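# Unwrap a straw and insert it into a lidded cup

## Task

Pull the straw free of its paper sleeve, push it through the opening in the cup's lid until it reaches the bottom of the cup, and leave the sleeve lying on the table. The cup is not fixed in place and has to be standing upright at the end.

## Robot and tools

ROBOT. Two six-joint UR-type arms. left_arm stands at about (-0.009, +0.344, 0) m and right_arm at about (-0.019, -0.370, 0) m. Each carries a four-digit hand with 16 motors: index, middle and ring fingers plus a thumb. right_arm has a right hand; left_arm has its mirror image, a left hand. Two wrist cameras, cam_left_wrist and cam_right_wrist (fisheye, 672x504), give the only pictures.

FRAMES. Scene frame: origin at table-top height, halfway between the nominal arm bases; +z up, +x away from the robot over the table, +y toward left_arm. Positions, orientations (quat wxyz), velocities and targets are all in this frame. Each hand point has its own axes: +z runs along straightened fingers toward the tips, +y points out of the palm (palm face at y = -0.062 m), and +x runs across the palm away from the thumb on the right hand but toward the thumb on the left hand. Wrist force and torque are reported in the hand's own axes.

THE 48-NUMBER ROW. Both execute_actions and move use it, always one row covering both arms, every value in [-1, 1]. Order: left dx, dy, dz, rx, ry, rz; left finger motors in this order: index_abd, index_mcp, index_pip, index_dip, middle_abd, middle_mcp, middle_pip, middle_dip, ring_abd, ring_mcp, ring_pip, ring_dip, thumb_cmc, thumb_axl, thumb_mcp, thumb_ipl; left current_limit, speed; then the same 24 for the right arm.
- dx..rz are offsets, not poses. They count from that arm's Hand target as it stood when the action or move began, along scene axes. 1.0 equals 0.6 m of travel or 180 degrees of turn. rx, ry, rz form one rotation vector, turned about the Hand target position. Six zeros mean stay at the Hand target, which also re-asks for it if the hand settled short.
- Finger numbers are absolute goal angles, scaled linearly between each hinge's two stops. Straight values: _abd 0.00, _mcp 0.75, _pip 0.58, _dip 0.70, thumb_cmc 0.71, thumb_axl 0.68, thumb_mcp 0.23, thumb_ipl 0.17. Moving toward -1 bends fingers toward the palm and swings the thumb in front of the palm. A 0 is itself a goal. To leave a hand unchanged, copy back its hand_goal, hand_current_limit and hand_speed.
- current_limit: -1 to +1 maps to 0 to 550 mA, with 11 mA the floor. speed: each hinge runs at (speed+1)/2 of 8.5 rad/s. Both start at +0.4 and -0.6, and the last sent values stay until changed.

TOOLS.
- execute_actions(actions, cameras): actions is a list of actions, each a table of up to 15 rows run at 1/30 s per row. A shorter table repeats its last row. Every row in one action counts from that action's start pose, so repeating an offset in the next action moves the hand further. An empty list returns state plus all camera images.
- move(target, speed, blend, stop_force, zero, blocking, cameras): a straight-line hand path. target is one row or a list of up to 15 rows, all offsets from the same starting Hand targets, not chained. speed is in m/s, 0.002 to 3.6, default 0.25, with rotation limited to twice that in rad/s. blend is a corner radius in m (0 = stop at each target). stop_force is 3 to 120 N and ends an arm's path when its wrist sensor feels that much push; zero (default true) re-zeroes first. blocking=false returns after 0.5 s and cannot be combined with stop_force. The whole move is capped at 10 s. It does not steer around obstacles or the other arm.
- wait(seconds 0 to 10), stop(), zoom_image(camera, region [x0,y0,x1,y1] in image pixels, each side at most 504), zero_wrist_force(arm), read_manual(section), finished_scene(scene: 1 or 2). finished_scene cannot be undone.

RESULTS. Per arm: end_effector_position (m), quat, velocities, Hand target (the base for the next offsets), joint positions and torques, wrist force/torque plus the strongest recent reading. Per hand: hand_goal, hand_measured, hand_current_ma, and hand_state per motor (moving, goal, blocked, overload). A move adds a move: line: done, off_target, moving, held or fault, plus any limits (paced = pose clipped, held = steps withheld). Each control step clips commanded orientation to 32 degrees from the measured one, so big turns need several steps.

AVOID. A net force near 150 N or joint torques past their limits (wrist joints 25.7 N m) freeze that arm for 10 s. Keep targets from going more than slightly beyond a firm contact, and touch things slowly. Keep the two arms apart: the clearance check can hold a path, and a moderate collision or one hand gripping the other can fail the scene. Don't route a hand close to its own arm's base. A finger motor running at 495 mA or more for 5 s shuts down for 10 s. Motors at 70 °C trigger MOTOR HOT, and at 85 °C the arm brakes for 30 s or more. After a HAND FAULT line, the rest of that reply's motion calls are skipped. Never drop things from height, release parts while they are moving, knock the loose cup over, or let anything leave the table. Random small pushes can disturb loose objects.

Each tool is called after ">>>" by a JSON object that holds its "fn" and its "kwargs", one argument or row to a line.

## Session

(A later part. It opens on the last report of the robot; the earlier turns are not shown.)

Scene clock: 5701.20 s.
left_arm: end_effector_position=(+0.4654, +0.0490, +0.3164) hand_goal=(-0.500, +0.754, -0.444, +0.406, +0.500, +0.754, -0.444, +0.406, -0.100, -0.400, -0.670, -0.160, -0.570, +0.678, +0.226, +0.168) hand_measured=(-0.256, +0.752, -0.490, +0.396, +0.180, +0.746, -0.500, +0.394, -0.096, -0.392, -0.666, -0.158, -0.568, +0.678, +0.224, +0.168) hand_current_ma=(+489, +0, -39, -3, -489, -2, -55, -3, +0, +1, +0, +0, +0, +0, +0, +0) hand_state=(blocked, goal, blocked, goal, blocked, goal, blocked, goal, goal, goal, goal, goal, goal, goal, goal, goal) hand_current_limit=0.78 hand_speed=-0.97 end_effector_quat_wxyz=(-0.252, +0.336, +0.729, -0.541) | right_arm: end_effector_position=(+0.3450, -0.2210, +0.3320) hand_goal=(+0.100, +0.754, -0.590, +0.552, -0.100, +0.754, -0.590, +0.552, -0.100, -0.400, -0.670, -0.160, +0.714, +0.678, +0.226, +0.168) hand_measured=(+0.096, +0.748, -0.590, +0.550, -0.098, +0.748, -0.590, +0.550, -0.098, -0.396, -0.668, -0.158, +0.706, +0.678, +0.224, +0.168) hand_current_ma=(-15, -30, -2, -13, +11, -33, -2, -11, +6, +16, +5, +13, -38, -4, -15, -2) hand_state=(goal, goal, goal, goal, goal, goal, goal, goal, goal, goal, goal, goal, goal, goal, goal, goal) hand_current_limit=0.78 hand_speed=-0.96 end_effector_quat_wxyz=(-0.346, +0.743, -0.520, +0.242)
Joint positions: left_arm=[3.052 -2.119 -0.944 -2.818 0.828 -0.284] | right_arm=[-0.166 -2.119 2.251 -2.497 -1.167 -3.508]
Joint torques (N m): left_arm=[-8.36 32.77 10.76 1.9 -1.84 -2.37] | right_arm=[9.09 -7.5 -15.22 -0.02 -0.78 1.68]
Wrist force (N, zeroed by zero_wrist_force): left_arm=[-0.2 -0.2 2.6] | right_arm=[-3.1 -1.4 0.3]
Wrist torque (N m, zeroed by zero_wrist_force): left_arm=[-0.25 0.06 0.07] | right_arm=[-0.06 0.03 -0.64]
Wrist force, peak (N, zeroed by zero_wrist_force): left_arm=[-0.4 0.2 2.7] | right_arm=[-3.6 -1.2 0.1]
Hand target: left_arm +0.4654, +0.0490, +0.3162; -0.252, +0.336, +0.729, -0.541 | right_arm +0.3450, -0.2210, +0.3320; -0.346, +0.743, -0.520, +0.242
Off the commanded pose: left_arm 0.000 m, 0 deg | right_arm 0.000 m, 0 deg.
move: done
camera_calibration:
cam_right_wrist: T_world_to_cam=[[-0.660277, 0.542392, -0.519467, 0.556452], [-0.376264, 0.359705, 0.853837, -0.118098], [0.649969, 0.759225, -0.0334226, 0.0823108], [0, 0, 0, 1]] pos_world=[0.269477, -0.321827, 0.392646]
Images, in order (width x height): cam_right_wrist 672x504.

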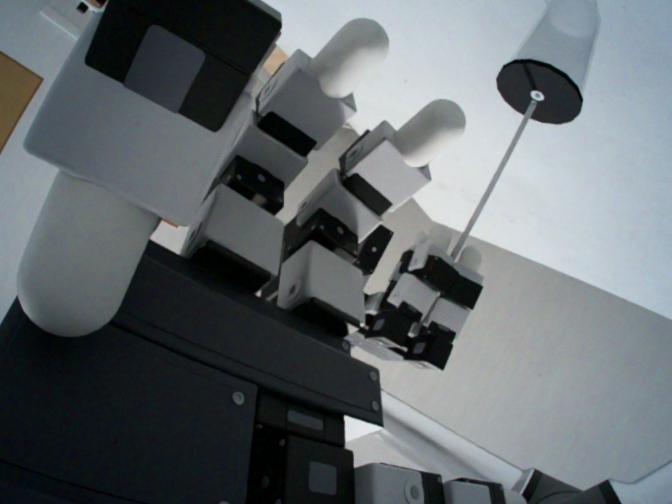

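>>> {"fn": "move", "kwargs": {
  "target": [0,0,-0.025,0,0,0,-0.5,0.754,-0.444,0.406,0.5,0.754,-0.444,0.406,-0.1,-0.40,-0.67,-0.16,-0.57,0.678,0.226,0.168,0.78,-0.97,0,0,0,0,0,0,0.1,0.754,-0.591,0.551,-0.1,0.754,-0.591,0.551,-0.1,-0.40,-0.67,-0.16,0.714,0.678,0.226,0.168,0.78,-0.96],
  "speed": 0.004,
  "stop_force": 3,
  "cameras": ["cam_right_wrist"]
}}

>>> {"fn": "zoom_image", "kwargs": {
  "camera": "cam_right_wrist",
  "region": [470, 60, 590, 150]
}}

Scene clock: 5717.60 s.
left_arm: end_effector_position=(+0.4654, +0.0490, +0.3012) hand_goal=(-0.500, +0.754, -0.444, +0.406, +0.500, +0.754, -0.444, +0.406, -0.100, -0.400, -0.670, -0.160, -0.570, +0.678, +0.226, +0.168) hand_measured=(-0.256, +0.752, -0.490, +0.396, +0.180, +0.746, -0.500, +0.394, -0.096, -0.392, -0.666, -0.158, -0.568, +0.678, +0.224, +0.168) hand_current_ma=(+490, +0, -39, -3, -489, -2, -55, -3, +0, +1, +0, +0, +0, +0, +0, +0) hand_state=(blocked, goal, blocked, goal, blocked, goal, blocked, goal, goal, goal, goal, goal, goal, goal, goal, goal) hand_current_limit=0.78 hand_speed=-0.97 end_effector_quat_wxyz=(-0.252, +0.336, +0.729, -0.541) | right_arm: end_effector_position=(+0.3450, -0.2210, +0.3320) hand_goal=(+0.100, +0.754, -0.590, +0.552, -0.100, +0.754, -0.590, +0.552, -0.100, -0.400, -0.670, -0.160, +0.714, +0.678, +0.226, +0.168) hand_measured=(+0.096, +0.748, -0.590, +0.550, -0.098, +0.748, -0.590, +0.550, -0.098, -0.396, -0.668, -0.158, +0.706, +0.678, +0.224, +0.168) hand_current_ma=(-15, -30, -2, -13, +11, -33, -2, -11, +6, +16, +5, +13, -38, -4, -15, -2) hand_state=(goal, goal, goal, goal, goal, goal, goal, goal, goal, goal, goal, goal, goal, goal, goal, goal) hand_current_limit=0.78 hand_speed=-0.96 end_effector_quat_wxyz=(-0.346, +0.743, -0.520, +0.242)
Joint positions: left_arm=[3.052 -2.117 -0.987 -2.777 0.827 -0.284] | right_arm=[-0.166 -2.119 2.251 -2.497 -1.167 -3.508]
Joint torques (N m): left_arm=[-8.3 52.94 10.5 2.11 -0.63 -0.44] | right_arm=[8.73 -7.07 -15.42 -0.09 -0.76 1.44]
Wrist force (N, zeroed by zero_wrist_force): left_arm=[-0.4 -0.1 2.5] | right_arm=[-3.1 -1.3 0.3]
Wrist torque (N m, zeroed by zero_wrist_force): left_arm=[-0.23 0.07 0.05] | right_arm=[-0.04 0.02 -0.62]
Wrist force, peak (N, zeroed by zero_wrist_force): left_arm=[-0.2 -0.3 2.8] | right_arm=[-3.4 -1.6 0.0]
Hand target: left_arm +0.4654, +0.0490, +0.3012; -0.252, +0.336, +0.729, -0.541 | right_arm +0.3450, -0.2210, +0.3320; -0.346, +0.743, -0.520, +0.242
Off the commanded pose: left_arm 0.000 m, 0 deg | right_arm 0.000 m, 0 deg.
move: done
camera_calibration:
cam_right_wrist: T_world_to_cam=[[-0.660277, 0.542392, -0.519467, 0.556452], [-0.376264, 0.359705, 0.853837, -0.118098], [0.649969, 0.759225, -0.0334226, 0.0823108], [0, 0, 0, 1]] pos_world=[0.269477, -0.321827, 0.392646]
Images, in order (width x height): cam_right_wrist 672x504.

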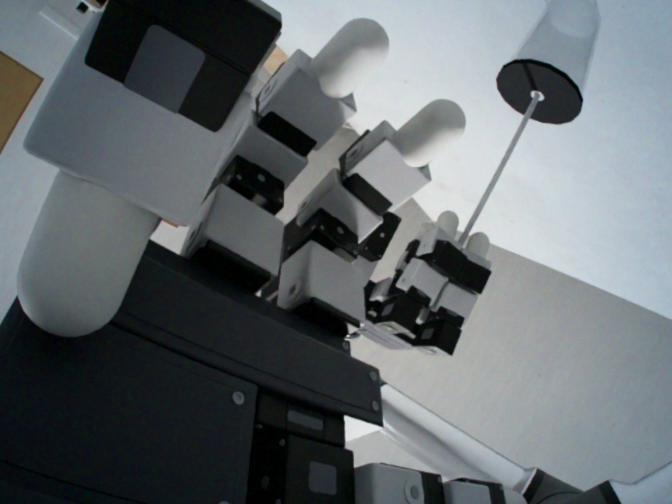

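Scaled by 4.200 from the camera's 672x504 image, which has a finer 960x720 frame.

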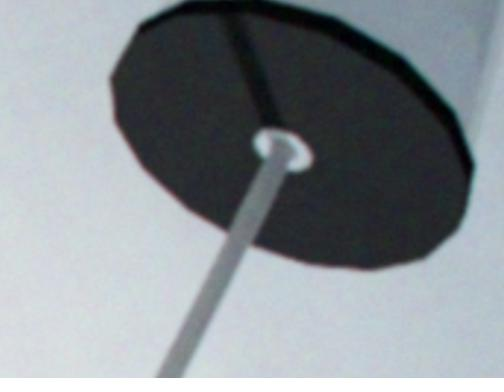

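>>> {"fn": "move", "kwargs": {
  "target": [0,0,-0.03,0,0,0,-0.5,0.754,-0.444,0.406,0.5,0.754,-0.444,0.406,-0.1,-0.40,-0.67,-0.16,-0.57,0.678,0.226,0.168,0.78,-0.97,0,0,0,0,0,0,0.1,0.754,-0.591,0.551,-0.1,0.754,-0.591,0.551,-0.1,-0.40,-0.67,-0.16,0.714,0.678,0.226,0.168,0.78,-0.96],
  "speed": 0.006,
  "stop_force": 3
}}

>>> {"fn": "move", "kwargs": {
  "target": [0,0,-0.06,0,0,0,-0.5,0.754,-0.444,0.406,0.5,0.754,-0.444,0.406,-0.1,-0.40,-0.67,-0.16,-0.57,0.678,0.226,0.168,0.78,-0.97,0,0,0,0,0,0,0.1,0.754,-0.591,0.551,-0.1,0.754,-0.591,0.551,-0.1,-0.40,-0.67,-0.16,0.714,0.678,0.226,0.168,0.78,-0.96],
  "speed": 0.008,
  "stop_force": 5,
  "cameras": ["cam_right_wrist"]
}}

>>> {"fn": "zoom_image", "kwargs": {
  "camera": "cam_right_wrist",
  "region": [440, 0, 640, 150]
}}

Scene clock: 5730.87 s.
left_arm: end_effector_position=(+0.4654, +0.0490, +0.2832) hand_goal=(-0.500, +0.754, -0.444, +0.406, +0.500, +0.754, -0.444, +0.406, -0.100, -0.400, -0.670, -0.160, -0.570, +0.678, +0.226, +0.168) hand_measured=(-0.256, +0.752, -0.490, +0.396, +0.180, +0.746, -0.500, +0.394, -0.096, -0.392, -0.666, -0.158, -0.568, +0.678, +0.224, +0.168) hand_current_ma=(+490, +0, -39, -3, -489, -2, -55, -3, +0, +1, +0, +0, +0, +0, +0, +0) hand_state=(blocked, goal, blocked, goal, blocked, goal, blocked, goal, goal, goal, goal, goal, goal, goal, goal, goal) hand_current_limit=0.78 hand_speed=-0.97 end_effector_quat_wxyz=(-0.252, +0.336, +0.729, -0.541) | right_arm: end_effector_position=(+0.3450, -0.2210, +0.3320) hand_goal=(+0.100, +0.754, -0.590, +0.552, -0.100, +0.754, -0.590, +0.552, -0.100, -0.400, -0.670, -0.160, +0.714, +0.678, +0.226, +0.168) hand_measured=(+0.096, +0.748, -0.590, +0.550, -0.098, +0.748, -0.590, +0.550, -0.098, -0.396, -0.668, -0.158, +0.706, +0.678, +0.224, +0.168) hand_current_ma=(-15, -30, -2, -13, +11, -33, -2, -11, +6, +16, +5, +13, -38, -4, -15, -2) hand_state=(goal, goal, goal, goal, goal, goal, goal, goal, goal, goal, goal, goal, goal, goal, goal, goal) hand_current_limit=0.78 hand_speed=-0.96 end_effector_quat_wxyz=(-0.346, +0.743, -0.520, +0.242)
Joint positions: left_arm=[3.052 -2.116 -1.034 -2.731 0.827 -0.284] | right_arm=[-0.166 -2.119 2.251 -2.497 -1.167 -3.508]
Joint torques (N m): left_arm=[-5.03 45.57 10.46 1.97 -0.09 0.42] | right_arm=[8.38 -7.32 -15.47 -0.14 -0.71 1.28]
Wrist force (N, zeroed by zero_wrist_force): left_arm=[-0.1 -0.2 2.5] | right_arm=[-3.0 -1.5 0.1]
Wrist torque (N m, zeroed by zero_wrist_force): left_arm=[-0.24 0.02 0.08] | right_arm=[-0.05 0.01 -0.63]
Wrist force, peak (N, zeroed by zero_wrist_force): left_arm=[0.2 0.0 2.8] | right_arm=[-3.5 -1.6 0.1]
Hand target: left_arm +0.4654, +0.0490, +0.2832; -0.252, +0.336, +0.729, -0.541 | right_arm +0.3450, -0.2210, +0.3320; -0.346, +0.743, -0.520, +0.242
Off the commanded pose: left_arm 0.000 m, 0 deg | right_arm 0.000 m, 0 deg.
move: done

Scene clock: 5736.30 s.
left_arm: end_effector_position=(+0.4654, +0.0490, +0.2472) hand_goal=(-0.500, +0.754, -0.444, +0.406, +0.500, +0.754, -0.444, +0.406, -0.100, -0.400, -0.670, -0.160, -0.570, +0.678, +0.226, +0.168) hand_measured=(-0.256, +0.752, -0.490, +0.396, +0.180, +0.746, -0.500, +0.394, -0.096, -0.392, -0.666, -0.158, -0.568, +0.678, +0.224, +0.168) hand_current_ma=(+490, +0, -39, -3, -489, -2, -55, -3, +0, +1, +0, +0, +0, +0, +0, +0) hand_state=(blocked, goal, blocked, goal, blocked, goal, blocked, goal, goal, goal, goal, goal, goal, goal, goal, goal) hand_current_limit=0.78 hand_speed=-0.97 end_effector_quat_wxyz=(-0.252, +0.336, +0.729, -0.541) | right_arm: end_effector_position=(+0.3450, -0.2210, +0.3320) hand_goal=(+0.100, +0.754, -0.590, +0.552, -0.100, +0.754, -0.590, +0.552, -0.100, -0.400, -0.670, -0.160, +0.714, +0.678, +0.226, +0.168) hand_measured=(+0.096, +0.748, -0.590, +0.550, -0.098, +0.748, -0.590, +0.550, -0.098, -0.396, -0.668, -0.158, +0.706, +0.678, +0.224, +0.168) hand_current_ma=(-15, -30, -2, -13, +11, -33, -2, -11, +6, +16, +5, +13, -38, -4, -15, -2) hand_state=(goal, goal, goal, goal, goal, goal, goal, goal, goal, goal, goal, goal, goal, goal, goal, goal) hand_current_limit=0.78 hand_speed=-0.96 end_effector_quat_wxyz=(-0.346, +0.743, -0.520, +0.242)
Joint positions: left_arm=[3.052 -2.121 -1.118 -2.642 0.828 -0.284] | right_arm=[-0.166 -2.119 2.251 -2.497 -1.167 -3.508]
Joint torques (N m): left_arm=[-5.06 32.84 11.41 2.05 -0.37 0.58] | right_arm=[8.26 -6.78 -14.81 -0.11 -0.88 1.34]
Wrist force (N, zeroed by zero_wrist_force): left_arm=[0.0 0.0 2.1] | right_arm=[-3.1 -1.3 0.3]
Wrist torque (N m, zeroed by zero_wrist_force): left_arm=[-0.17 0.01 0.09] | right_arm=[-0.04 0.02 -0.63]
Wrist force, peak (N, zeroed by zero_wrist_force): left_arm=[-0.4 0.0 2.9] | right_arm=[-3.5 -1.5 0.2]
Hand target: left_arm +0.4654, +0.0490, +0.2472; -0.252, +0.336, +0.729, -0.541 | right_arm +0.3450, -0.2210, +0.3320; -0.346, +0.743, -0.520, +0.242
Off the commanded pose: left_arm 0.000 m, 0 deg | right_arm 0.000 m, 0 deg.
move: done
camera_calibration:
cam_right_wrist: T_world_to_cam=[[-0.660277, 0.542392, -0.519467, 0.556452], [-0.376264, 0.359705, 0.853837, -0.118098], [0.649969, 0.759225, -0.0334226, 0.0823108], [0, 0, 0, 1]] pos_world=[0.269477, -0.321827, 0.392646]
Images, in order (width x height): cam_right_wrist 672x504.

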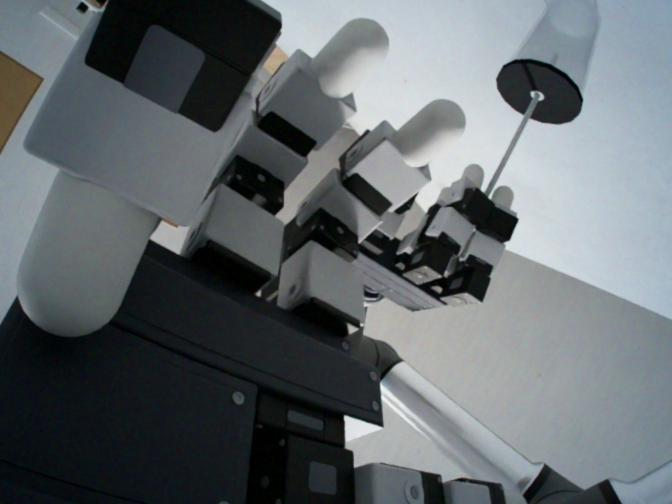

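Scaled by 2.520 from the camera's 672x504 image, which has a finer 960x720 frame.

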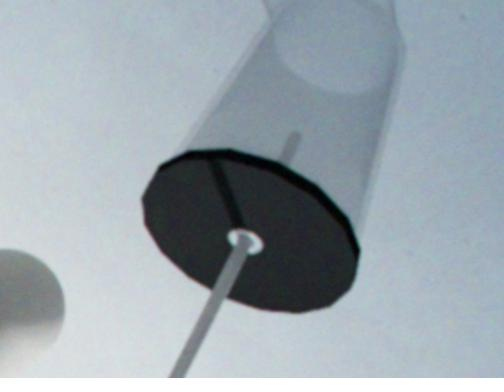

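>>> {"fn": "move", "kwargs": {
  "target": [0,0,-0.08,0,0,0,-0.5,0.754,-0.444,0.406,0.5,0.754,-0.444,0.406,-0.1,-0.40,-0.67,-0.16,-0.57,0.678,0.226,0.168,0.78,-0.97,0,0,0,0,0,0,0.1,0.754,-0.591,0.551,-0.1,0.754,-0.591,0.551,-0.1,-0.40,-0.67,-0.16,0.714,0.678,0.226,0.168,0.78,-0.96],
  "speed": 0.007,
  "stop_force": 4
}}

>>> {"fn": "move", "kwargs": {
  "target": [0,0,-0.045,0,0,0,-0.5,0.754,-0.444,0.406,0.5,0.754,-0.444,0.406,-0.1,-0.40,-0.67,-0.16,-0.57,0.678,0.226,0.168,0.78,-0.97,0,0,0,0,0,0,0.1,0.754,-0.591,0.551,-0.1,0.754,-0.591,0.551,-0.1,-0.40,-0.67,-0.16,0.714,0.678,0.226,0.168,0.78,-0.96],
  "speed": 0.004,
  "stop_force": 3,
  "cameras": ["cam_right_wrist"]
}}

>>> {"fn": "zoom_image", "kwargs": {
  "camera": "cam_right_wrist",
  "region": [440, 0, 640, 150]
}}

Scene clock: 5750.80 s.
left_arm: end_effector_position=(+0.4654, +0.0490, +0.1992) hand_goal=(-0.500, +0.754, -0.444, +0.406, +0.500, +0.754, -0.444, +0.406, -0.100, -0.400, -0.670, -0.160, -0.570, +0.678, +0.226, +0.168) hand_measured=(-0.256, +0.752, -0.490, +0.396, +0.180, +0.746, -0.500, +0.394, -0.096, -0.392, -0.666, -0.158, -0.568, +0.678, +0.224, +0.168) hand_current_ma=(+489, +0, -39, -3, -489, -2, -55, -3, +0, +1, +0, +0, +0, +0, +0, +0) hand_state=(blocked, goal, blocked, goal, blocked, goal, blocked, goal, goal, goal, goal, goal, goal, goal, goal, goal) hand_current_limit=0.78 hand_speed=-0.97 end_effector_quat_wxyz=(-0.252, +0.336, +0.729, -0.541) | right_arm: end_effector_position=(+0.3450, -0.2210, +0.3320) hand_goal=(+0.100, +0.754, -0.590, +0.552, -0.100, +0.754, -0.590, +0.552, -0.100, -0.400, -0.670, -0.160, +0.714, +0.678, +0.226, +0.168) hand_measured=(+0.096, +0.748, -0.590, +0.550, -0.098, +0.748, -0.590, +0.550, -0.098, -0.396, -0.668, -0.158, +0.706, +0.678, +0.224, +0.168) hand_current_ma=(-15, -30, -2, -13, +11, -33, -2, -11, +6, +16, +5, +13, -38, -4, -15, -2) hand_state=(goal, goal, goal, goal, goal, goal, goal, goal, goal, goal, goal, goal, goal, goal, goal, goal) hand_current_limit=0.78 hand_speed=-0.96 end_effector_quat_wxyz=(-0.346, +0.743, -0.520, +0.242)
Joint positions: left_arm=[3.052 -2.14 -1.212 -2.529 0.827 -0.284] | right_arm=[-0.166 -2.119 2.251 -2.497 -1.167 -3.508]
Joint torques (N m): left_arm=[-0.13 32.71 11.47 2.17 -0.04 0.92] | right_arm=[7.86 -6.59 -15.61 -0.1 -0.75 1.08]
Wrist force (N, zeroed by zero_wrist_force): left_arm=[-0.2 -0.5 2.5] | right_arm=[-3.0 -1.6 0.2]
Wrist torque (N m, zeroed by zero_wrist_force): left_arm=[-0.22 0.03 0.08] | right_arm=[-0.08 0.01 -0.63]
Wrist force, peak (N, zeroed by zero_wrist_force): left_arm=[0.0 -0.2 2.9] | right_arm=[-3.5 -1.5 0.5]
Hand target: left_arm +0.4654, +0.0490, +0.1992; -0.252, +0.336, +0.729, -0.541 | right_arm +0.3450, -0.2210, +0.3320; -0.346, +0.743, -0.520, +0.242
Off the commanded pose: left_arm 0.000 m, 0 deg | right_arm 0.000 m, 0 deg.
move: done

Scene clock: 5755.17 s.
left_arm: end_effector_position=(+0.4654, +0.0490, +0.1865) hand_goal=(-0.500, +0.754, -0.444, +0.406, +0.500, +0.754, -0.444, +0.406, -0.100, -0.400, -0.670, -0.160, -0.570, +0.678, +0.226, +0.168) hand_measured=(-0.256, +0.756, -0.490, +0.394, +0.180, +0.750, -0.500, +0.394, -0.096, -0.392, -0.666, -0.158, -0.568, +0.678, +0.224, +0.168) hand_current_ma=(+490, +0, -39, -3, -489, -1, -55, -3, +0, +1, +0, +0, +0, +0, +0, +0) hand_state=(blocked, goal, blocked, goal, blocked, goal, blocked, goal, goal, goal, goal, goal, goal, goal, goal, goal) hand_current_limit=0.78 hand_speed=-0.97 end_effector_quat_wxyz=(-0.252, +0.336, +0.729, -0.541) | right_arm: end_effector_position=(+0.3450, -0.2210, +0.3320) hand_goal=(+0.100, +0.754, -0.590, +0.552, -0.100, +0.754, -0.590, +0.552, -0.100, -0.400, -0.670, -0.160, +0.714, +0.678, +0.226, +0.168) hand_measured=(+0.096, +0.748, -0.590, +0.550, -0.098, +0.748, -0.590, +0.550, -0.098, -0.396, -0.668, -0.158, +0.706, +0.678, +0.224, +0.168) hand_current_ma=(-15, -30, -2, -13, +11, -33, -2, -11, +6, +16, +5, +13, -38, -4, -15, -2) hand_state=(goal, goal, goal, goal, goal, goal, goal, goal, goal, goal, goal, goal, goal, goal, goal, goal) hand_current_limit=0.78 hand_speed=-0.96 end_effector_quat_wxyz=(-0.346, +0.743, -0.520, +0.242)
Joint positions: left_arm=[3.052 -2.147 -1.234 -2.5 0.827 -0.284] | right_arm=[-0.166 -2.119 2.251 -2.497 -1.167 -3.508]
Joint torques (N m): left_arm=[0.77 50.26 27.33 -1.96 -0.93 -1.52] | right_arm=[7.82 -6.99 -15.71 -0.32 -0.74 1.17]
Wrist force (N, zeroed by zero_wrist_force): left_arm=[-0.2 -3.0 1.0] | right_arm=[-2.9 -1.4 0.3]
Wrist torque (N m, zeroed by zero_wrist_force): left_arm=[-0.14 0.04 0.08] | right_arm=[-0.05 0.00 -0.61]
Wrist force, peak (N, zeroed by zero_wrist_force): left_arm=[-0.3 -4.5 0.2] | right_arm=[-3.6 -1.4 0.4]
Hand target: left_arm +0.4654, +0.0490, +0.1865; -0.252, +0.336, +0.729, -0.541 (not the last commanded pose) | right_arm +0.3450, -0.2210, +0.3320; -0.346, +0.743, -0.520, +0.242
Off the commanded pose: left_arm 0.014 m, 0 deg | right_arm 0.000 m, 0 deg.
move: contact (left_arm)
camera_calibration:
cam_right_wrist: T_world_to_cam=[[-0.660277, 0.542392, -0.519467, 0.556452], [-0.376264, 0.359705, 0.853837, -0.118098], [0.649969, 0.759225, -0.0334226, 0.0823108], [0, 0, 0, 1]] pos_world=[0.269477, -0.321827, 0.392646]
Images, in order (width x height): cam_right_wrist 672x504.

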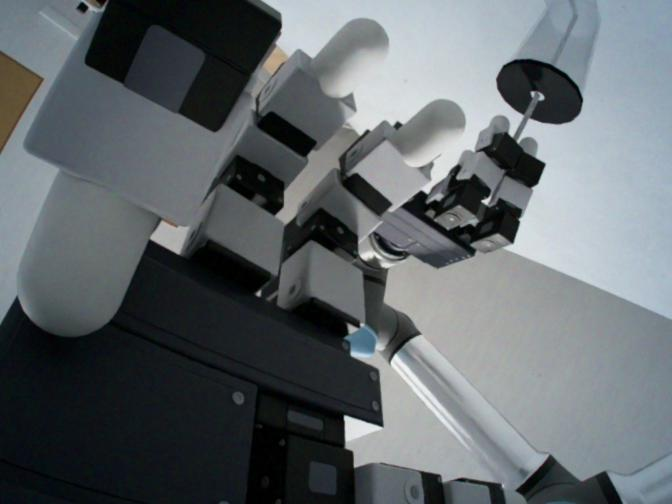

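Scaled by 2.520 from the camera's 672x504 image, which has a finer 960x720 frame.

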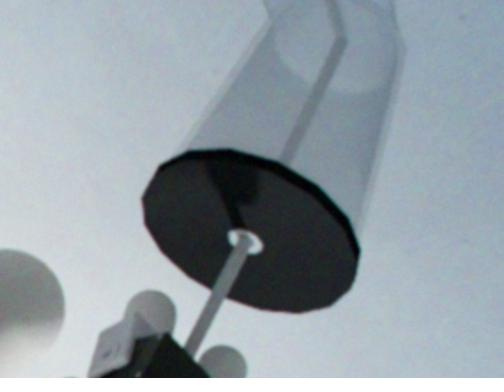

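>>> {"fn": "move", "kwargs": {
  "target": [0,0,0,0,0,0,-0.2,0.754,-0.444,0.406,0.12,0.754,-0.444,0.406,-0.1,-0.40,-0.67,-0.16,-0.57,0.678,0.226,0.168,0.78,-0.98,0,0,0,0,0,0,0.1,0.754,-0.591,0.551,-0.1,0.754,-0.591,0.551,-0.1,-0.40,-0.67,-0.16,0.714,0.678,0.226,0.168,0.78,-0.96]
}}

>>> {"fn": "wait", "kwargs": {
  "seconds": 2
}}

>>> {"fn": "move", "kwargs": {
  "target": [0,0,0,0,0,0,0.02,0.754,-0.444,0.406,-0.1,0.754,-0.444,0.406,-0.1,-0.40,-0.67,-0.16,-0.57,0.678,0.226,0.168,0.78,-0.97,0,0,0,0,0,0,0.1,0.754,-0.591,0.551,-0.1,0.754,-0.591,0.551,-0.1,-0.40,-0.67,-0.16,0.714,0.678,0.226,0.168,0.78,-0.96]
}}

>>> {"fn": "wait", "kwargs": {
  "seconds": 2.5,
  "cameras": ["cam_right_wrist"]
}}

>>> {"fn": "zoom_image", "kwargs": {
  "camera": "cam_right_wrist",
  "region": [440, 0, 640, 200]
}}

Scene clock: 5765.30 s.
left_arm: end_effector_position=(+0.4654, +0.0490, +0.1865) hand_goal=(-0.200, +0.754, -0.444, +0.406, +0.120, +0.754, -0.444, +0.406, -0.100, -0.400, -0.670, -0.160, -0.570, +0.678, +0.226, +0.168) hand_measured=(-0.256, +0.756, -0.490, +0.394, +0.180, +0.750, -0.500, +0.394, -0.096, -0.392, -0.666, -0.158, -0.568, +0.678, +0.224, +0.168) hand_current_ma=(+331, +0, -39, -3, -331, -1, -55, -3, +0, +1, +0, +0, +0, +0, +0, +0) hand_state=(moving, goal, blocked, goal, moving, goal, blocked, goal, goal, goal, goal, goal, goal, goal, goal, goal) hand_current_limit=0.78 hand_speed=-0.98 end_effector_quat_wxyz=(-0.252, +0.336, +0.729, -0.541) | right_arm: end_effector_position=(+0.3450, -0.2210, +0.3320) hand_goal=(+0.100, +0.754, -0.590, +0.552, -0.100, +0.754, -0.590, +0.552, -0.100, -0.400, -0.670, -0.160, +0.714, +0.678, +0.226, +0.168) hand_measured=(+0.096, +0.748, -0.590, +0.550, -0.098, +0.748, -0.590, +0.550, -0.098, -0.396, -0.668, -0.158, +0.706, +0.678, +0.224, +0.168) hand_current_ma=(-15, -30, -2, -13, +11, -33, -2, -11, +6, +16, +5, +13, -38, -4, -15, -2) hand_state=(goal, goal, goal, goal, goal, goal, goal, goal, goal, goal, goal, goal, goal, goal, goal, goal) hand_current_limit=0.78 hand_speed=-0.96 end_effector_quat_wxyz=(-0.346, +0.743, -0.520, +0.242)
Joint positions: left_arm=[3.052 -2.147 -1.234 -2.5 0.827 -0.284] | right_arm=[-0.166 -2.119 2.251 -2.497 -1.167 -3.508]
Joint torques (N m): left_arm=[0.48 51.62 25.79 -1.87 -0.98 -1.55] | right_arm=[8.16 -7.66 -15.33 -0.19 -0.77 1]
Wrist force (N, zeroed by zero_wrist_force): left_arm=[0.0 -3.0 0.8] | right_arm=[-2.9 -1.1 0.0]
Wrist torque (N m, zeroed by zero_wrist_force): left_arm=[-0.12 0.01 0.11] | right_arm=[0.00 0.02 -0.61]
Wrist force, peak (N, zeroed by zero_wrist_force): left_arm=[0.0 -3.5 1.1] | right_arm=[-3.5 -1.2 0.2]
Hand target: left_arm +0.4654, +0.0490, +0.1865; -0.252, +0.336, +0.729, -0.541 | right_arm +0.3450, -0.2210, +0.3320; -0.346, +0.743, -0.520, +0.242
Off the commanded pose: left_arm 0.000 m, 0 deg | right_arm 0.000 m, 0 deg.
move: done

Scene clock: 5767.30 s.
left_arm: end_effector_position=(+0.4654, +0.0490, +0.1865) hand_goal=(-0.200, +0.754, -0.444, +0.406, +0.120, +0.754, -0.444, +0.406, -0.100, -0.400, -0.670, -0.160, -0.570, +0.678, +0.226, +0.168) hand_measured=(-0.228, +0.756, -0.490, +0.394, +0.148, +0.750, -0.500, +0.394, -0.096, -0.392, -0.666, -0.158, -0.568, +0.678, +0.224, +0.168) hand_current_ma=(+16, +0, -39, -3, -19, +0, -55, -3, +0, +1, +0, +0, +0, +0, +0, +0) hand_state=(moving, goal, blocked, goal, moving, goal, blocked, goal, goal, goal, goal, goal, goal, goal, goal, goal) hand_current_limit=0.78 hand_speed=-0.98 end_effector_quat_wxyz=(-0.252, +0.336, +0.729, -0.541) | right_arm: end_effector_position=(+0.3450, -0.2210, +0.3320) hand_goal=(+0.100, +0.754, -0.590, +0.552, -0.100, +0.754, -0.590, +0.552, -0.100, -0.400, -0.670, -0.160, +0.714, +0.678, +0.226, +0.168) hand_measured=(+0.096, +0.748, -0.590, +0.550, -0.098, +0.748, -0.590, +0.550, -0.098, -0.396, -0.668, -0.158, +0.706, +0.678, +0.224, +0.168) hand_current_ma=(-15, -30, -2, -13, +11, -33, -2, -11, +6, +16, +5, +13, -38, -4, -15, -2) hand_state=(goal, goal, goal, goal, goal, goal, goal, goal, goal, goal, goal, goal, goal, goal, goal, goal) hand_current_limit=0.78 hand_speed=-0.96 end_effector_quat_wxyz=(-0.346, +0.743, -0.520, +0.242)
Joint positions: left_arm=[3.052 -2.147 -1.234 -2.5 0.827 -0.284] | right_arm=[-0.166 -2.119 2.251 -2.497 -1.167 -3.508]
Joint torques (N m): left_arm=[1.79 50.41 25.92 -1.54 -1.02 -1.48] | right_arm=[7.51 -6.81 -15.57 -0.23 -0.85 0.9]
Wrist force (N, zeroed by zero_wrist_force): left_arm=[0.2 -5.3 -0.3] | right_arm=[-3.2 -1.5 0.1]
Wrist torque (N m, zeroed by zero_wrist_force): left_arm=[-0.08 0.00 0.12] | right_arm=[-0.05 0.04 -0.64]
Wrist force, peak (N, zeroed by zero_wrist_force): left_arm=[0.1 -5.6 -0.2] | right_arm=[-3.5 -1.5 0.3]
Hand target: left_arm +0.4654, +0.0490, +0.1865; -0.252, +0.336, +0.729, -0.541 | right_arm +0.3450, -0.2210, +0.3320; -0.346, +0.743, -0.520, +0.242
Off the commanded pose: left_arm 0.000 m, 0 deg | right_arm 0.000 m, 0 deg.
wait: 2.00 s; at rest by 0.17 s

Scene clock: 5769.83 s.
left_arm: end_effector_position=(+0.4654, +0.0490, +0.1865) hand_goal=(+0.020, +0.754, -0.444, +0.406, -0.100, +0.754, -0.444, +0.406, -0.100, -0.400, -0.670, -0.160, -0.570, +0.678, +0.226, +0.168) hand_measured=(+0.018, +0.748, -0.448, +0.402, -0.096, +0.748, -0.448, +0.404, -0.096, -0.392, -0.666, -0.158, -0.568, +0.678, +0.224, +0.168) hand_current_ma=(+0, -1, +0, +0, +0, -1, +0, +0, +0, +1, +0, +0, +0, +0, +0, +0) hand_state=(goal, goal, goal, goal, goal, goal, goal, goal, goal, goal, goal, goal, goal, goal, goal, goal) hand_current_limit=0.78 hand_speed=-0.97 end_effector_quat_wxyz=(-0.252, +0.336, +0.729, -0.541) | right_arm: end_effector_position=(+0.3450, -0.2210, +0.3320) hand_goal=(+0.100, +0.754, -0.590, +0.552, -0.100, +0.754, -0.590, +0.552, -0.100, -0.400, -0.670, -0.160, +0.714, +0.678, +0.226, +0.168) hand_measured=(+0.096, +0.748, -0.590, +0.550, -0.098, +0.748, -0.590, +0.550, -0.098, -0.396, -0.668, -0.158, +0.706, +0.678, +0.224, +0.168) hand_current_ma=(-15, -30, -2, -13, +11, -33, -2, -11, +6, +16, +5, +13, -38, -4, -15, -2) hand_state=(goal, goal, goal, goal, goal, goal, goal, goal, goal, goal, goal, goal, goal, goal, goal, goal) hand_current_limit=0.78 hand_speed=-0.96 end_effector_quat_wxyz=(-0.346, +0.743, -0.520, +0.242)
Joint positions: left_arm=[3.052 -2.147 -1.234 -2.5 0.827 -0.284] | right_arm=[-0.166 -2.119 2.251 -2.497 -1.167 -3.508]
Joint torques (N m): left_arm=[1.06 47.76 24.18 -0.68 -0.96 -1.49] | right_arm=[7.95 -5.97 -16.32 -0.35 -0.81 0.95]
Wrist force (N, zeroed by zero_wrist_force): left_arm=[-0.3 -0.3 2.3] | right_arm=[-2.9 -1.4 0.3]
Wrist torque (N m, zeroed by zero_wrist_force): left_arm=[-0.23 0.05 0.06] | right_arm=[-0.05 0.00 -0.62]
Wrist force, peak (N, zeroed by zero_wrist_force): left_arm=[0.3 -5.6 -0.4] | right_arm=[-3.4 -1.4 0.3]
Hand target: left_arm +0.4654, +0.0490, +0.1865; -0.252, +0.336, +0.729, -0.541 | right_arm +0.3450, -0.2210, +0.3320; -0.346, +0.743, -0.520, +0.242
Off the commanded pose: left_arm 0.000 m, 0 deg | right_arm 0.000 m, 0 deg.
move: done

Scene clock: 5772.33 s.
left_arm: end_effector_position=(+0.4654, +0.0490, +0.1865) hand_goal=(+0.020, +0.754, -0.444, +0.406, -0.100, +0.754, -0.444, +0.406, -0.100, -0.400, -0.670, -0.160, -0.570, +0.678, +0.226, +0.168) hand_measured=(+0.018, +0.748, -0.448, +0.402, -0.096, +0.748, -0.448, +0.404, -0.096, -0.392, -0.666, -0.158, -0.568, +0.678, +0.224, +0.168) hand_current_ma=(+0, -1, +0, +0, +0, -1, +0, +0, +0, +1, +0, +0, +0, +0, +0, +0) hand_state=(goal, goal, goal, goal, goal, goal, goal, goal, goal, goal, goal, goal, goal, goal, goal, goal) hand_current_limit=0.78 hand_speed=-0.97 end_effector_quat_wxyz=(-0.252, +0.336, +0.729, -0.541) | right_arm: end_effector_position=(+0.3450, -0.2210, +0.3320) hand_goal=(+0.100, +0.754, -0.590, +0.552, -0.100, +0.754, -0.590, +0.552, -0.100, -0.400, -0.670, -0.160, +0.714, +0.678, +0.226, +0.168) hand_measured=(+0.096, +0.748, -0.590, +0.550, -0.098, +0.748, -0.590, +0.550, -0.098, -0.396, -0.668, -0.158, +0.706, +0.678, +0.224, +0.168) hand_current_ma=(-15, -30, -2, -13, +11, -33, -2, -11, +6, +16, +5, +13, -38, -4, -15, -2) hand_state=(goal, goal, goal, goal, goal, goal, goal, goal, goal, goal, goal, goal, goal, goal, goal, goal) hand_current_limit=0.78 hand_speed=-0.96 end_effector_quat_wxyz=(-0.346, +0.743, -0.520, +0.242)
Joint positions: left_arm=[3.052 -2.147 -1.234 -2.5 0.827 -0.284] | right_arm=[-0.166 -2.119 2.251 -2.497 -1.167 -3.508]
Joint torques (N m): left_arm=[1.97 44.26 22.1 0.15 -1.05 -1.65] | right_arm=[8.53 -6.48 -14.58 -0.22 -0.69 0.79]
Wrist force (N, zeroed by zero_wrist_force): left_arm=[0.0 -0.4 2.6] | right_arm=[-3.2 -1.3 0.1]
Wrist torque (N m, zeroed by zero_wrist_force): left_arm=[-0.26 0.03 0.09] | right_arm=[-0.03 0.03 -0.63]
Wrist force, peak (N, zeroed by zero_wrist_force): left_arm=[-0.1 -0.1 2.7] | right_arm=[-3.3 -1.5 0.4]
Hand target: left_arm +0.4654, +0.0490, +0.1865; -0.252, +0.336, +0.729, -0.541 | right_arm +0.3450, -0.2210, +0.3320; -0.346, +0.743, -0.520, +0.242
Off the commanded pose: left_arm 0.000 m, 0 deg | right_arm 0.000 m, 0 deg.
wait: 2.50 s; at rest by 0.17 s
camera_calibration:
cam_right_wrist: T_world_to_cam=[[-0.660277, 0.542392, -0.519467, 0.556452], [-0.376264, 0.359705, 0.853837, -0.118098], [0.649969, 0.759225, -0.0334226, 0.0823108], [0, 0, 0, 1]] pos_world=[0.269477, -0.321827, 0.392646]
Images, in order (width x height): cam_right_wrist 672x504.

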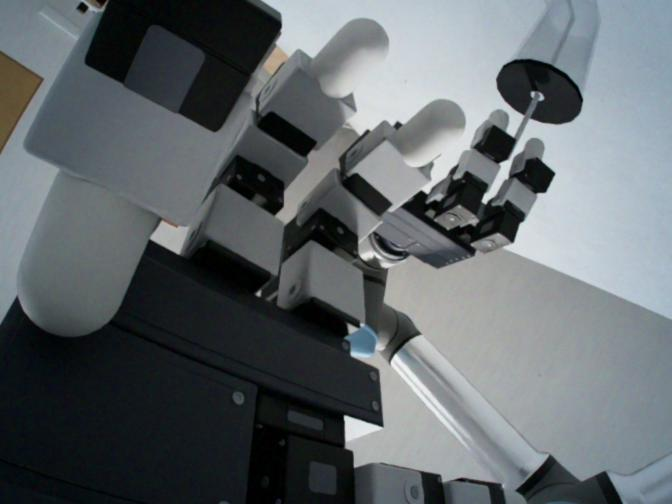

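Scaled by 2.520 from the camera's 672x504 image, which has a finer 960x720 frame.

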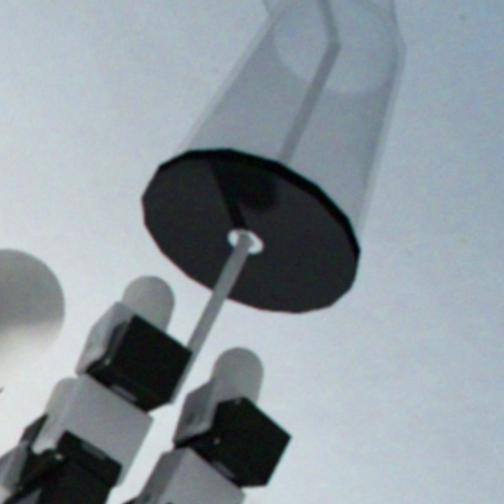

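>>> {"fn": "move", "kwargs": {
  "target": [0,0,0,0,0,0,0.22,0.754,-0.444,0.406,-0.16,0.754,-0.444,0.406,-0.1,-0.40,-0.67,-0.16,-0.57,0.678,0.226,0.168,0.78,-0.97,0,0,0,0,0,0,0.1,0.754,-0.591,0.551,-0.1,0.754,-0.591,0.551,-0.1,-0.40,-0.67,-0.16,0.714,0.678,0.226,0.168,0.78,-0.96]
}}

>>> {"fn": "wait", "kwargs": {
  "seconds": 2,
  "cameras": ["all"]
}}

>>> {"fn": "zoom_image", "kwargs": {
  "camera": "cam_right_wrist",
  "region": [440, 0, 640, 200]
}}

Scene clock: 5783.70 s.
left_arm: end_effector_position=(+0.4654, +0.0490, +0.1865) hand_goal=(+0.220, +0.754, -0.444, +0.406, -0.160, +0.754, -0.444, +0.406, -0.100, -0.400, -0.670, -0.160, -0.570, +0.678, +0.226, +0.168) hand_measured=(+0.216, +0.748, -0.448, +0.402, -0.156, +0.748, -0.448, +0.404, -0.096, -0.392, -0.666, -0.158, -0.568, +0.678, +0.224, +0.168) hand_current_ma=(+0, -1, +0, +0, +0, -1, +0, +0, +0, +1, +0, +0, +0, +0, +0, +0) hand_state=(goal, goal, goal, goal, goal, goal, goal, goal, goal, goal, goal, goal, goal, goal, goal, goal) hand_current_limit=0.78 hand_speed=-0.97 end_effector_quat_wxyz=(-0.252, +0.336, +0.729, -0.541) | right_arm: end_effector_position=(+0.3450, -0.2210, +0.3320) hand_goal=(+0.100, +0.754, -0.590, +0.552, -0.100, +0.754, -0.590, +0.552, -0.100, -0.400, -0.670, -0.160, +0.714, +0.678, +0.226, +0.168) hand_measured=(+0.096, +0.748, -0.590, +0.550, -0.098, +0.748, -0.590, +0.550, -0.098, -0.396, -0.668, -0.158, +0.706, +0.678, +0.224, +0.168) hand_current_ma=(-15, -30, -2, -13, +11, -33, -2, -11, +6, +16, +5, +13, -38, -4, -15, -2) hand_state=(goal, goal, goal, goal, goal, goal, goal, goal, goal, goal, goal, goal, goal, goal, goal, goal) hand_current_limit=0.78 hand_speed=-0.96 end_effector_quat_wxyz=(-0.346, +0.743, -0.520, +0.242)
Joint positions: left_arm=[3.052 -2.147 -1.234 -2.5 0.827 -0.284] | right_arm=[-0.166 -2.119 2.251 -2.497 -1.167 -3.508]
Joint torques (N m): left_arm=[2.03 38.61 17.64 1.75 -1.05 -1.62] | right_arm=[7.95 -6.65 -16.02 -0.42 -0.71 0.73]
Wrist force (N, zeroed by zero_wrist_force): left_arm=[0.1 -0.5 2.7] | right_arm=[-3.1 -1.6 0.1]
Wrist torque (N m, zeroed by zero_wrist_force): left_arm=[-0.29 0.01 0.10] | right_arm=[-0.07 0.04 -0.64]
Wrist force, peak (N, zeroed by zero_wrist_force): left_arm=[0.0 -0.2 2.9] | right_arm=[-3.5 -1.5 0.2]
Hand target: left_arm +0.4654, +0.0490, +0.1865; -0.252, +0.336, +0.729, -0.541 | right_arm +0.3450, -0.2210, +0.3320; -0.346, +0.743, -0.520, +0.242
Off the commanded pose: left_arm 0.000 m, 0 deg | right_arm 0.000 m, 0 deg.
move: done

Scene clock: 5785.70 s.
left_arm: end_effector_position=(+0.4654, +0.0490, +0.1865) hand_goal=(+0.220, +0.754, -0.444, +0.406, -0.160, +0.754, -0.444, +0.406, -0.100, -0.400, -0.670, -0.160, -0.570, +0.678, +0.226, +0.168) hand_measured=(+0.216, +0.748, -0.448, +0.402, -0.156, +0.748, -0.448, +0.404, -0.096, -0.392, -0.666, -0.158, -0.568, +0.678, +0.224, +0.168) hand_current_ma=(+0, -1, +0, +0, +0, -1, +0, +0, +0, +1, +0, +0, +0, +0, +0, +0) hand_state=(goal, goal, goal, goal, goal, goal, goal, goal, goal, goal, goal, goal, goal, goal, goal, goal) hand_current_limit=0.78 hand_speed=-0.97 end_effector_quat_wxyz=(-0.252, +0.336, +0.729, -0.541) | right_arm: end_effector_position=(+0.3450, -0.2210, +0.3320) hand_goal=(+0.100, +0.754, -0.590, +0.552, -0.100, +0.754, -0.590, +0.552, -0.100, -0.400, -0.670, -0.160, +0.714, +0.678, +0.226, +0.168) hand_measured=(+0.096, +0.748, -0.590, +0.550, -0.098, +0.748, -0.590, +0.550, -0.098, -0.396, -0.668, -0.158, +0.706, +0.678, +0.224, +0.168) hand_current_ma=(-15, -30, -2, -13, +11, -33, -2, -11, +6, +16, +5, +13, -38, -4, -15, -2) hand_state=(goal, goal, goal, goal, goal, goal, goal, goal, goal, goal, goal, goal, goal, goal, goal, goal) hand_current_limit=0.78 hand_speed=-0.96 end_effector_quat_wxyz=(-0.346, +0.743, -0.520, +0.242)
Joint positions: left_arm=[3.052 -2.147 -1.234 -2.5 0.827 -0.284] | right_arm=[-0.166 -2.119 2.251 -2.497 -1.167 -3.508]
Joint torques (N m): left_arm=[2.65 35.44 16.59 2.09 -1.13 -1.61] | right_arm=[7.28 -6.73 -14.76 -0.15 -0.81 0.75]
Wrist force (N, zeroed by zero_wrist_force): left_arm=[0.1 -0.3 2.4] | right_arm=[-3.3 -1.4 0.3]
Wrist torque (N m, zeroed by zero_wrist_force): left_arm=[-0.23 0.00 0.10] | right_arm=[-0.05 0.05 -0.64]
Wrist force, peak (N, zeroed by zero_wrist_force): left_arm=[-0.1 -0.3 2.7] | right_arm=[-3.5 -1.5 0.7]
Hand target: left_arm +0.4654, +0.0490, +0.1865; -0.252, +0.336, +0.729, -0.541 | right_arm +0.3450, -0.2210, +0.3320; -0.346, +0.743, -0.520, +0.242
Off the commanded pose: left_arm 0.000 m, 0 deg | right_arm 0.000 m, 0 deg.
wait: 2.00 s; at rest by 0.17 s
camera_calibration:
cam_left_wrist: T_world_to_cam=[[0.35703, -0.732029, 0.580227, -0.265455], [0.159942, 0.659902, 0.734131, -0.290848], [-0.920298, -0.169304, 0.352687, 0.501527], [0, 0, 0, 1]] pos_world=[0.602848, 0.082521, 0.190663]
cam_right_wrist: T_world_to_cam=[[-0.660277, 0.542392, -0.519467, 0.556452], [-0.376264, 0.359705, 0.853837, -0.118098], [0.649969, 0.759225, -0.0334226, 0.0823108], [0, 0, 0, 1]] pos_world=[0.269477, -0.321827, 0.392646]

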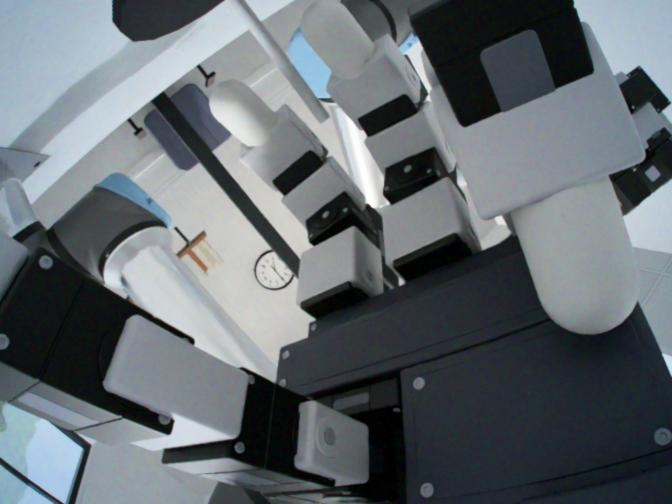

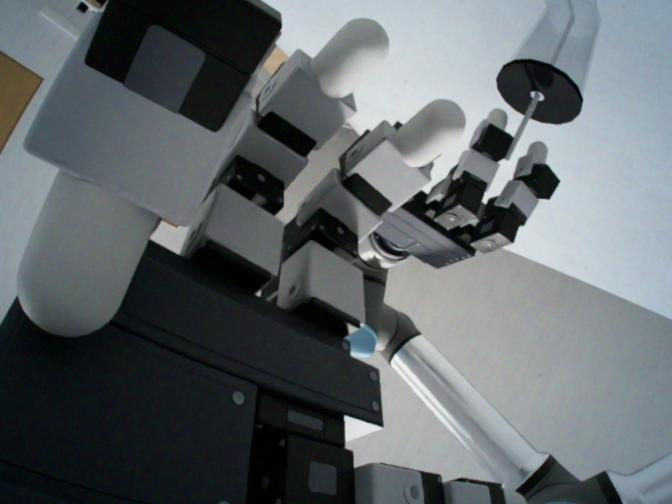

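Scaled by 2.520 from the camera's 672x504 image, which has a finer 960x720 frame.

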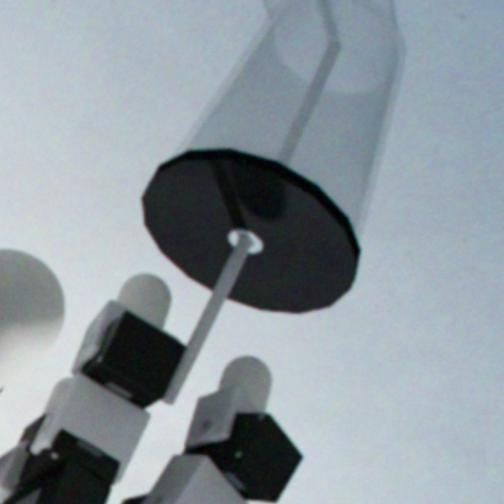

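>>> {"fn": "move", "kwargs": {
  "target": [0,0,0.05,0,0,0,0.22,0.754,-0.444,0.406,-0.16,0.754,-0.444,0.406,-0.1,-0.40,-0.67,-0.16,-0.57,0.678,0.226,0.168,0.78,-0.97,0,0,0,0,0,0,0.1,0.754,-0.591,0.551,-0.1,0.754,-0.591,0.551,-0.1,-0.40,-0.67,-0.16,0.714,0.678,0.226,0.168,0.78,-0.96],
  "speed": 0.01,
  "cameras": ["cam_right_wrist"]
}}

>>> {"fn": "zoom_image", "kwargs": {
  "camera": "cam_right_wrist",
  "region": [440, 0, 640, 200]
}}

Scene clock: 5802.67 s.
left_arm: end_effector_position=(+0.4654, +0.0490, +0.2164) hand_goal=(+0.220, +0.754, -0.444, +0.406, -0.160, +0.754, -0.444, +0.406, -0.100, -0.400, -0.670, -0.160, -0.570, +0.678, +0.226, +0.168) hand_measured=(+0.216, +0.748, -0.448, +0.402, -0.156, +0.748, -0.448, +0.404, -0.096, -0.392, -0.666, -0.158, -0.568, +0.678, +0.224, +0.168) hand_current_ma=(+0, -1, +0, +0, +0, -1, +0, +0, +0, +1, +0, +0, +0, +0, +0, +0) hand_state=(goal, goal, goal, goal, goal, goal, goal, goal, goal, goal, goal, goal, goal, goal, goal, goal) hand_current_limit=0.78 hand_speed=-0.97 end_effector_quat_wxyz=(-0.252, +0.336, +0.729, -0.541) | right_arm: end_effector_position=(+0.3450, -0.2210, +0.3320) hand_goal=(+0.100, +0.754, -0.590, +0.552, -0.100, +0.754, -0.590, +0.552, -0.100, -0.400, -0.670, -0.160, +0.714, +0.678, +0.226, +0.168) hand_measured=(+0.096, +0.748, -0.590, +0.550, -0.098, +0.748, -0.590, +0.550, -0.098, -0.396, -0.668, -0.158, +0.706, +0.678, +0.224, +0.168) hand_current_ma=(-15, -30, -2, -13, +11, -33, -2, -11, +6, +16, +5, +13, -38, -4, -15, -2) hand_state=(goal, goal, goal, goal, goal, goal, goal, goal, goal, goal, goal, goal, goal, goal, goal, goal) hand_current_limit=0.78 hand_speed=-0.96 end_effector_quat_wxyz=(-0.346, +0.743, -0.520, +0.242)
Joint positions: left_arm=[3.052 -2.132 -1.181 -2.569 0.827 -0.284] | right_arm=[-0.166 -2.119 2.251 -2.497 -1.167 -3.508]
Joint torques (N m): left_arm=[1.15 52.07 26.99 -2.3 -1.58 -2.16] | right_arm=[8.23 -6.59 -14.79 -0.28 -0.76 0.65]
Wrist force (N, zeroed by zero_wrist_force): left_arm=[0.0 -0.5 2.5] | right_arm=[-3.2 -1.1 0.4]
Wrist torque (N m, zeroed by zero_wrist_force): left_arm=[-0.27 0.01 0.10] | right_arm=[-0.02 0.04 -0.63]
Wrist force, peak (N, zeroed by zero_wrist_force): left_arm=[-0.1 -0.4 2.8] | right_arm=[-3.5 -1.4 -0.1]
Hand target: left_arm +0.4654, +0.0490, +0.2165; -0.252, +0.336, +0.729, -0.541 | right_arm +0.3450, -0.2210, +0.3320; -0.346, +0.743, -0.520, +0.242
Off the commanded pose: left_arm 0.000 m, 0 deg | right_arm 0.000 m, 0 deg.
move: done
camera_calibration:
cam_right_wrist: T_world_to_cam=[[-0.660277, 0.542392, -0.519467, 0.556452], [-0.376264, 0.359705, 0.853837, -0.118098], [0.649969, 0.759225, -0.0334226, 0.0823108], [0, 0, 0, 1]] pos_world=[0.269477, -0.321827, 0.392646]
Images, in order (width x height): cam_right_wrist 672x504.

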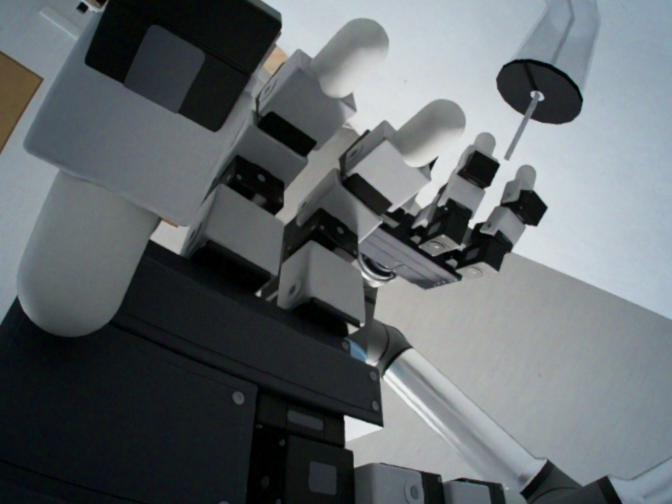

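Scaled by 2.520 from the camera's 672x504 image, which has a finer 960x720 frame.

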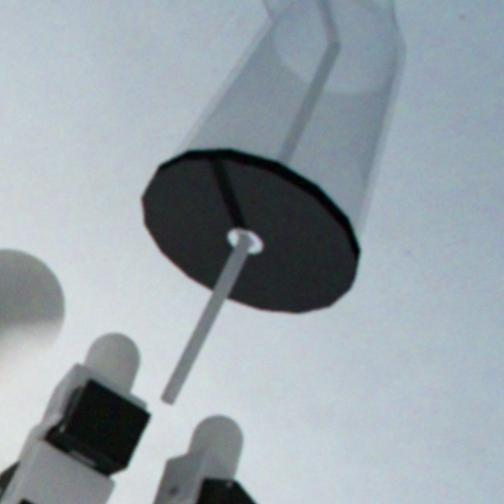

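>>> {"fn": "move", "kwargs": {
  "target": [
    [0,0,0.05,0,0,0,0.22,0.754,-0.444,0.406,-0.16,0.754,-0.444,0.406,-0.1,-0.40,-0.67,-0.16,-0.57,0.678,0.226,0.168,0.78,-0.97,0,0,0,0,0,0,0.1,0.754,-0.591,0.551,-0.1,0.754,-0.591,0.551,-0.1,-0.40,-0.67,-0.16,0.714,0.678,0.226,0.168,0.78,-0.96],
    [0,0,0.18,0,0,0,0.22,0.754,-0.444,0.406,-0.16,0.754,-0.444,0.406,-0.1,-0.40,-0.67,-0.16,-0.57,0.678,0.226,0.168,0.78,-0.97,0,0,0,0,0,0,0.1,0.754,-0.591,0.551,-0.1,0.754,-0.591,0.551,-0.1,-0.40,-0.67,-0.16,0.714,0.678,0.226,0.168,0.78,-0.96]
  ],
  "speed": [0.015, 0.05],
  "cameras": ["cam_right_wrist"]
}}

>>> {"fn": "zoom_image", "kwargs": {
  "camera": "cam_right_wrist",
  "region": [440, 0, 640, 200]
}}

Scene clock: 5815.00 s.
left_arm: end_effector_position=(+0.4654, +0.0490, +0.3244) hand_goal=(+0.220, +0.754, -0.444, +0.406, -0.160, +0.754, -0.444, +0.406, -0.100, -0.400, -0.670, -0.160, -0.570, +0.678, +0.226, +0.168) hand_measured=(+0.216, +0.748, -0.448, +0.402, -0.156, +0.748, -0.448, +0.404, -0.096, -0.392, -0.666, -0.158, -0.568, +0.678, +0.224, +0.168) hand_current_ma=(+0, -1, +0, +0, +0, -1, +0, +0, +0, +1, +0, +0, +0, +0, +0, +0) hand_state=(goal, goal, goal, goal, goal, goal, goal, goal, goal, goal, goal, goal, goal, goal, goal, goal) hand_current_limit=0.78 hand_speed=-0.97 end_effector_quat_wxyz=(-0.252, +0.336, +0.729, -0.541) | right_arm: end_effector_position=(+0.3450, -0.2210, +0.3320) hand_goal=(+0.100, +0.754, -0.590, +0.552, -0.100, +0.754, -0.590, +0.552, -0.100, -0.400, -0.670, -0.160, +0.714, +0.678, +0.226, +0.168) hand_measured=(+0.096, +0.748, -0.590, +0.550, -0.098, +0.748, -0.590, +0.550, -0.098, -0.396, -0.668, -0.158, +0.706, +0.678, +0.224, +0.168) hand_current_ma=(-15, -30, -2, -13, +11, -33, -2, -11, +6, +16, +5, +13, -38, -4, -15, -2) hand_state=(goal, goal, goal, goal, goal, goal, goal, goal, goal, goal, goal, goal, goal, goal, goal, goal) hand_current_limit=0.78 hand_speed=-0.96 end_effector_quat_wxyz=(-0.346, +0.743, -0.520, +0.242)
Joint positions: left_arm=[3.052 -2.122 -0.921 -2.839 0.827 -0.284] | right_arm=[-0.166 -2.119 2.251 -2.497 -1.167 -3.508]
Joint torques (N m): left_arm=[0.53 32.79 26.84 -2.2 0.84 2.24] | right_arm=[8.25 -6.12 -16.25 -0.25 -0.81 0.46]
Wrist force (N, zeroed by zero_wrist_force): left_arm=[-0.1 -0.5 2.4] | right_arm=[-3.4 -1.3 0.2]
Wrist torque (N m, zeroed by zero_wrist_force): left_arm=[-0.25 0.03 0.05] | right_arm=[-0.03 0.07 -0.65]
Wrist force, peak (N, zeroed by zero_wrist_force): left_arm=[-0.3 -0.2 2.9] | right_arm=[-3.7 -1.4 0.1]
Hand target: left_arm +0.4654, +0.0490, +0.3245; -0.252, +0.336, +0.729, -0.541 | right_arm +0.3450, -0.2210, +0.3320; -0.346, +0.743, -0.520, +0.242
Off the commanded pose: left_arm 0.000 m, 0 deg | right_arm 0.000 m, 0 deg.
move: done
camera_calibration:
cam_right_wrist: T_world_to_cam=[[-0.660277, 0.542392, -0.519467, 0.556452], [-0.376264, 0.359705, 0.853837, -0.118098], [0.649969, 0.759225, -0.0334226, 0.0823108], [0, 0, 0, 1]] pos_world=[0.269477, -0.321827, 0.392646]
Images, in order (width x height): cam_right_wrist 672x504.

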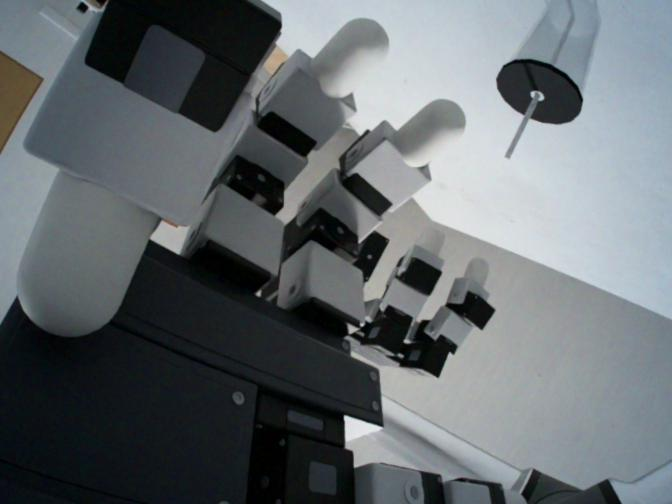

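Scaled by 2.520 from the camera's 672x504 image, which has a finer 960x720 frame.

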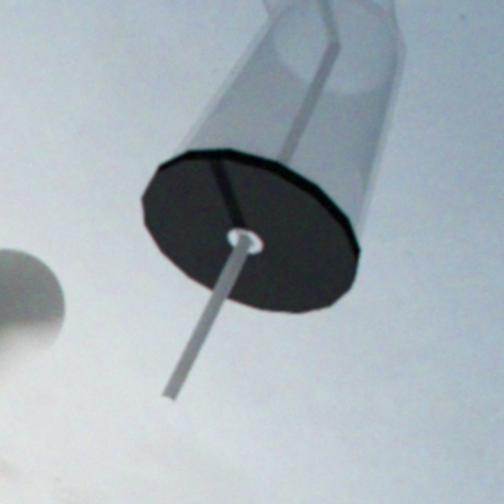

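>>> {"fn": "finished_scene", "kwargs": {
  "scene": 2
}}

The scene is finished: the task was done.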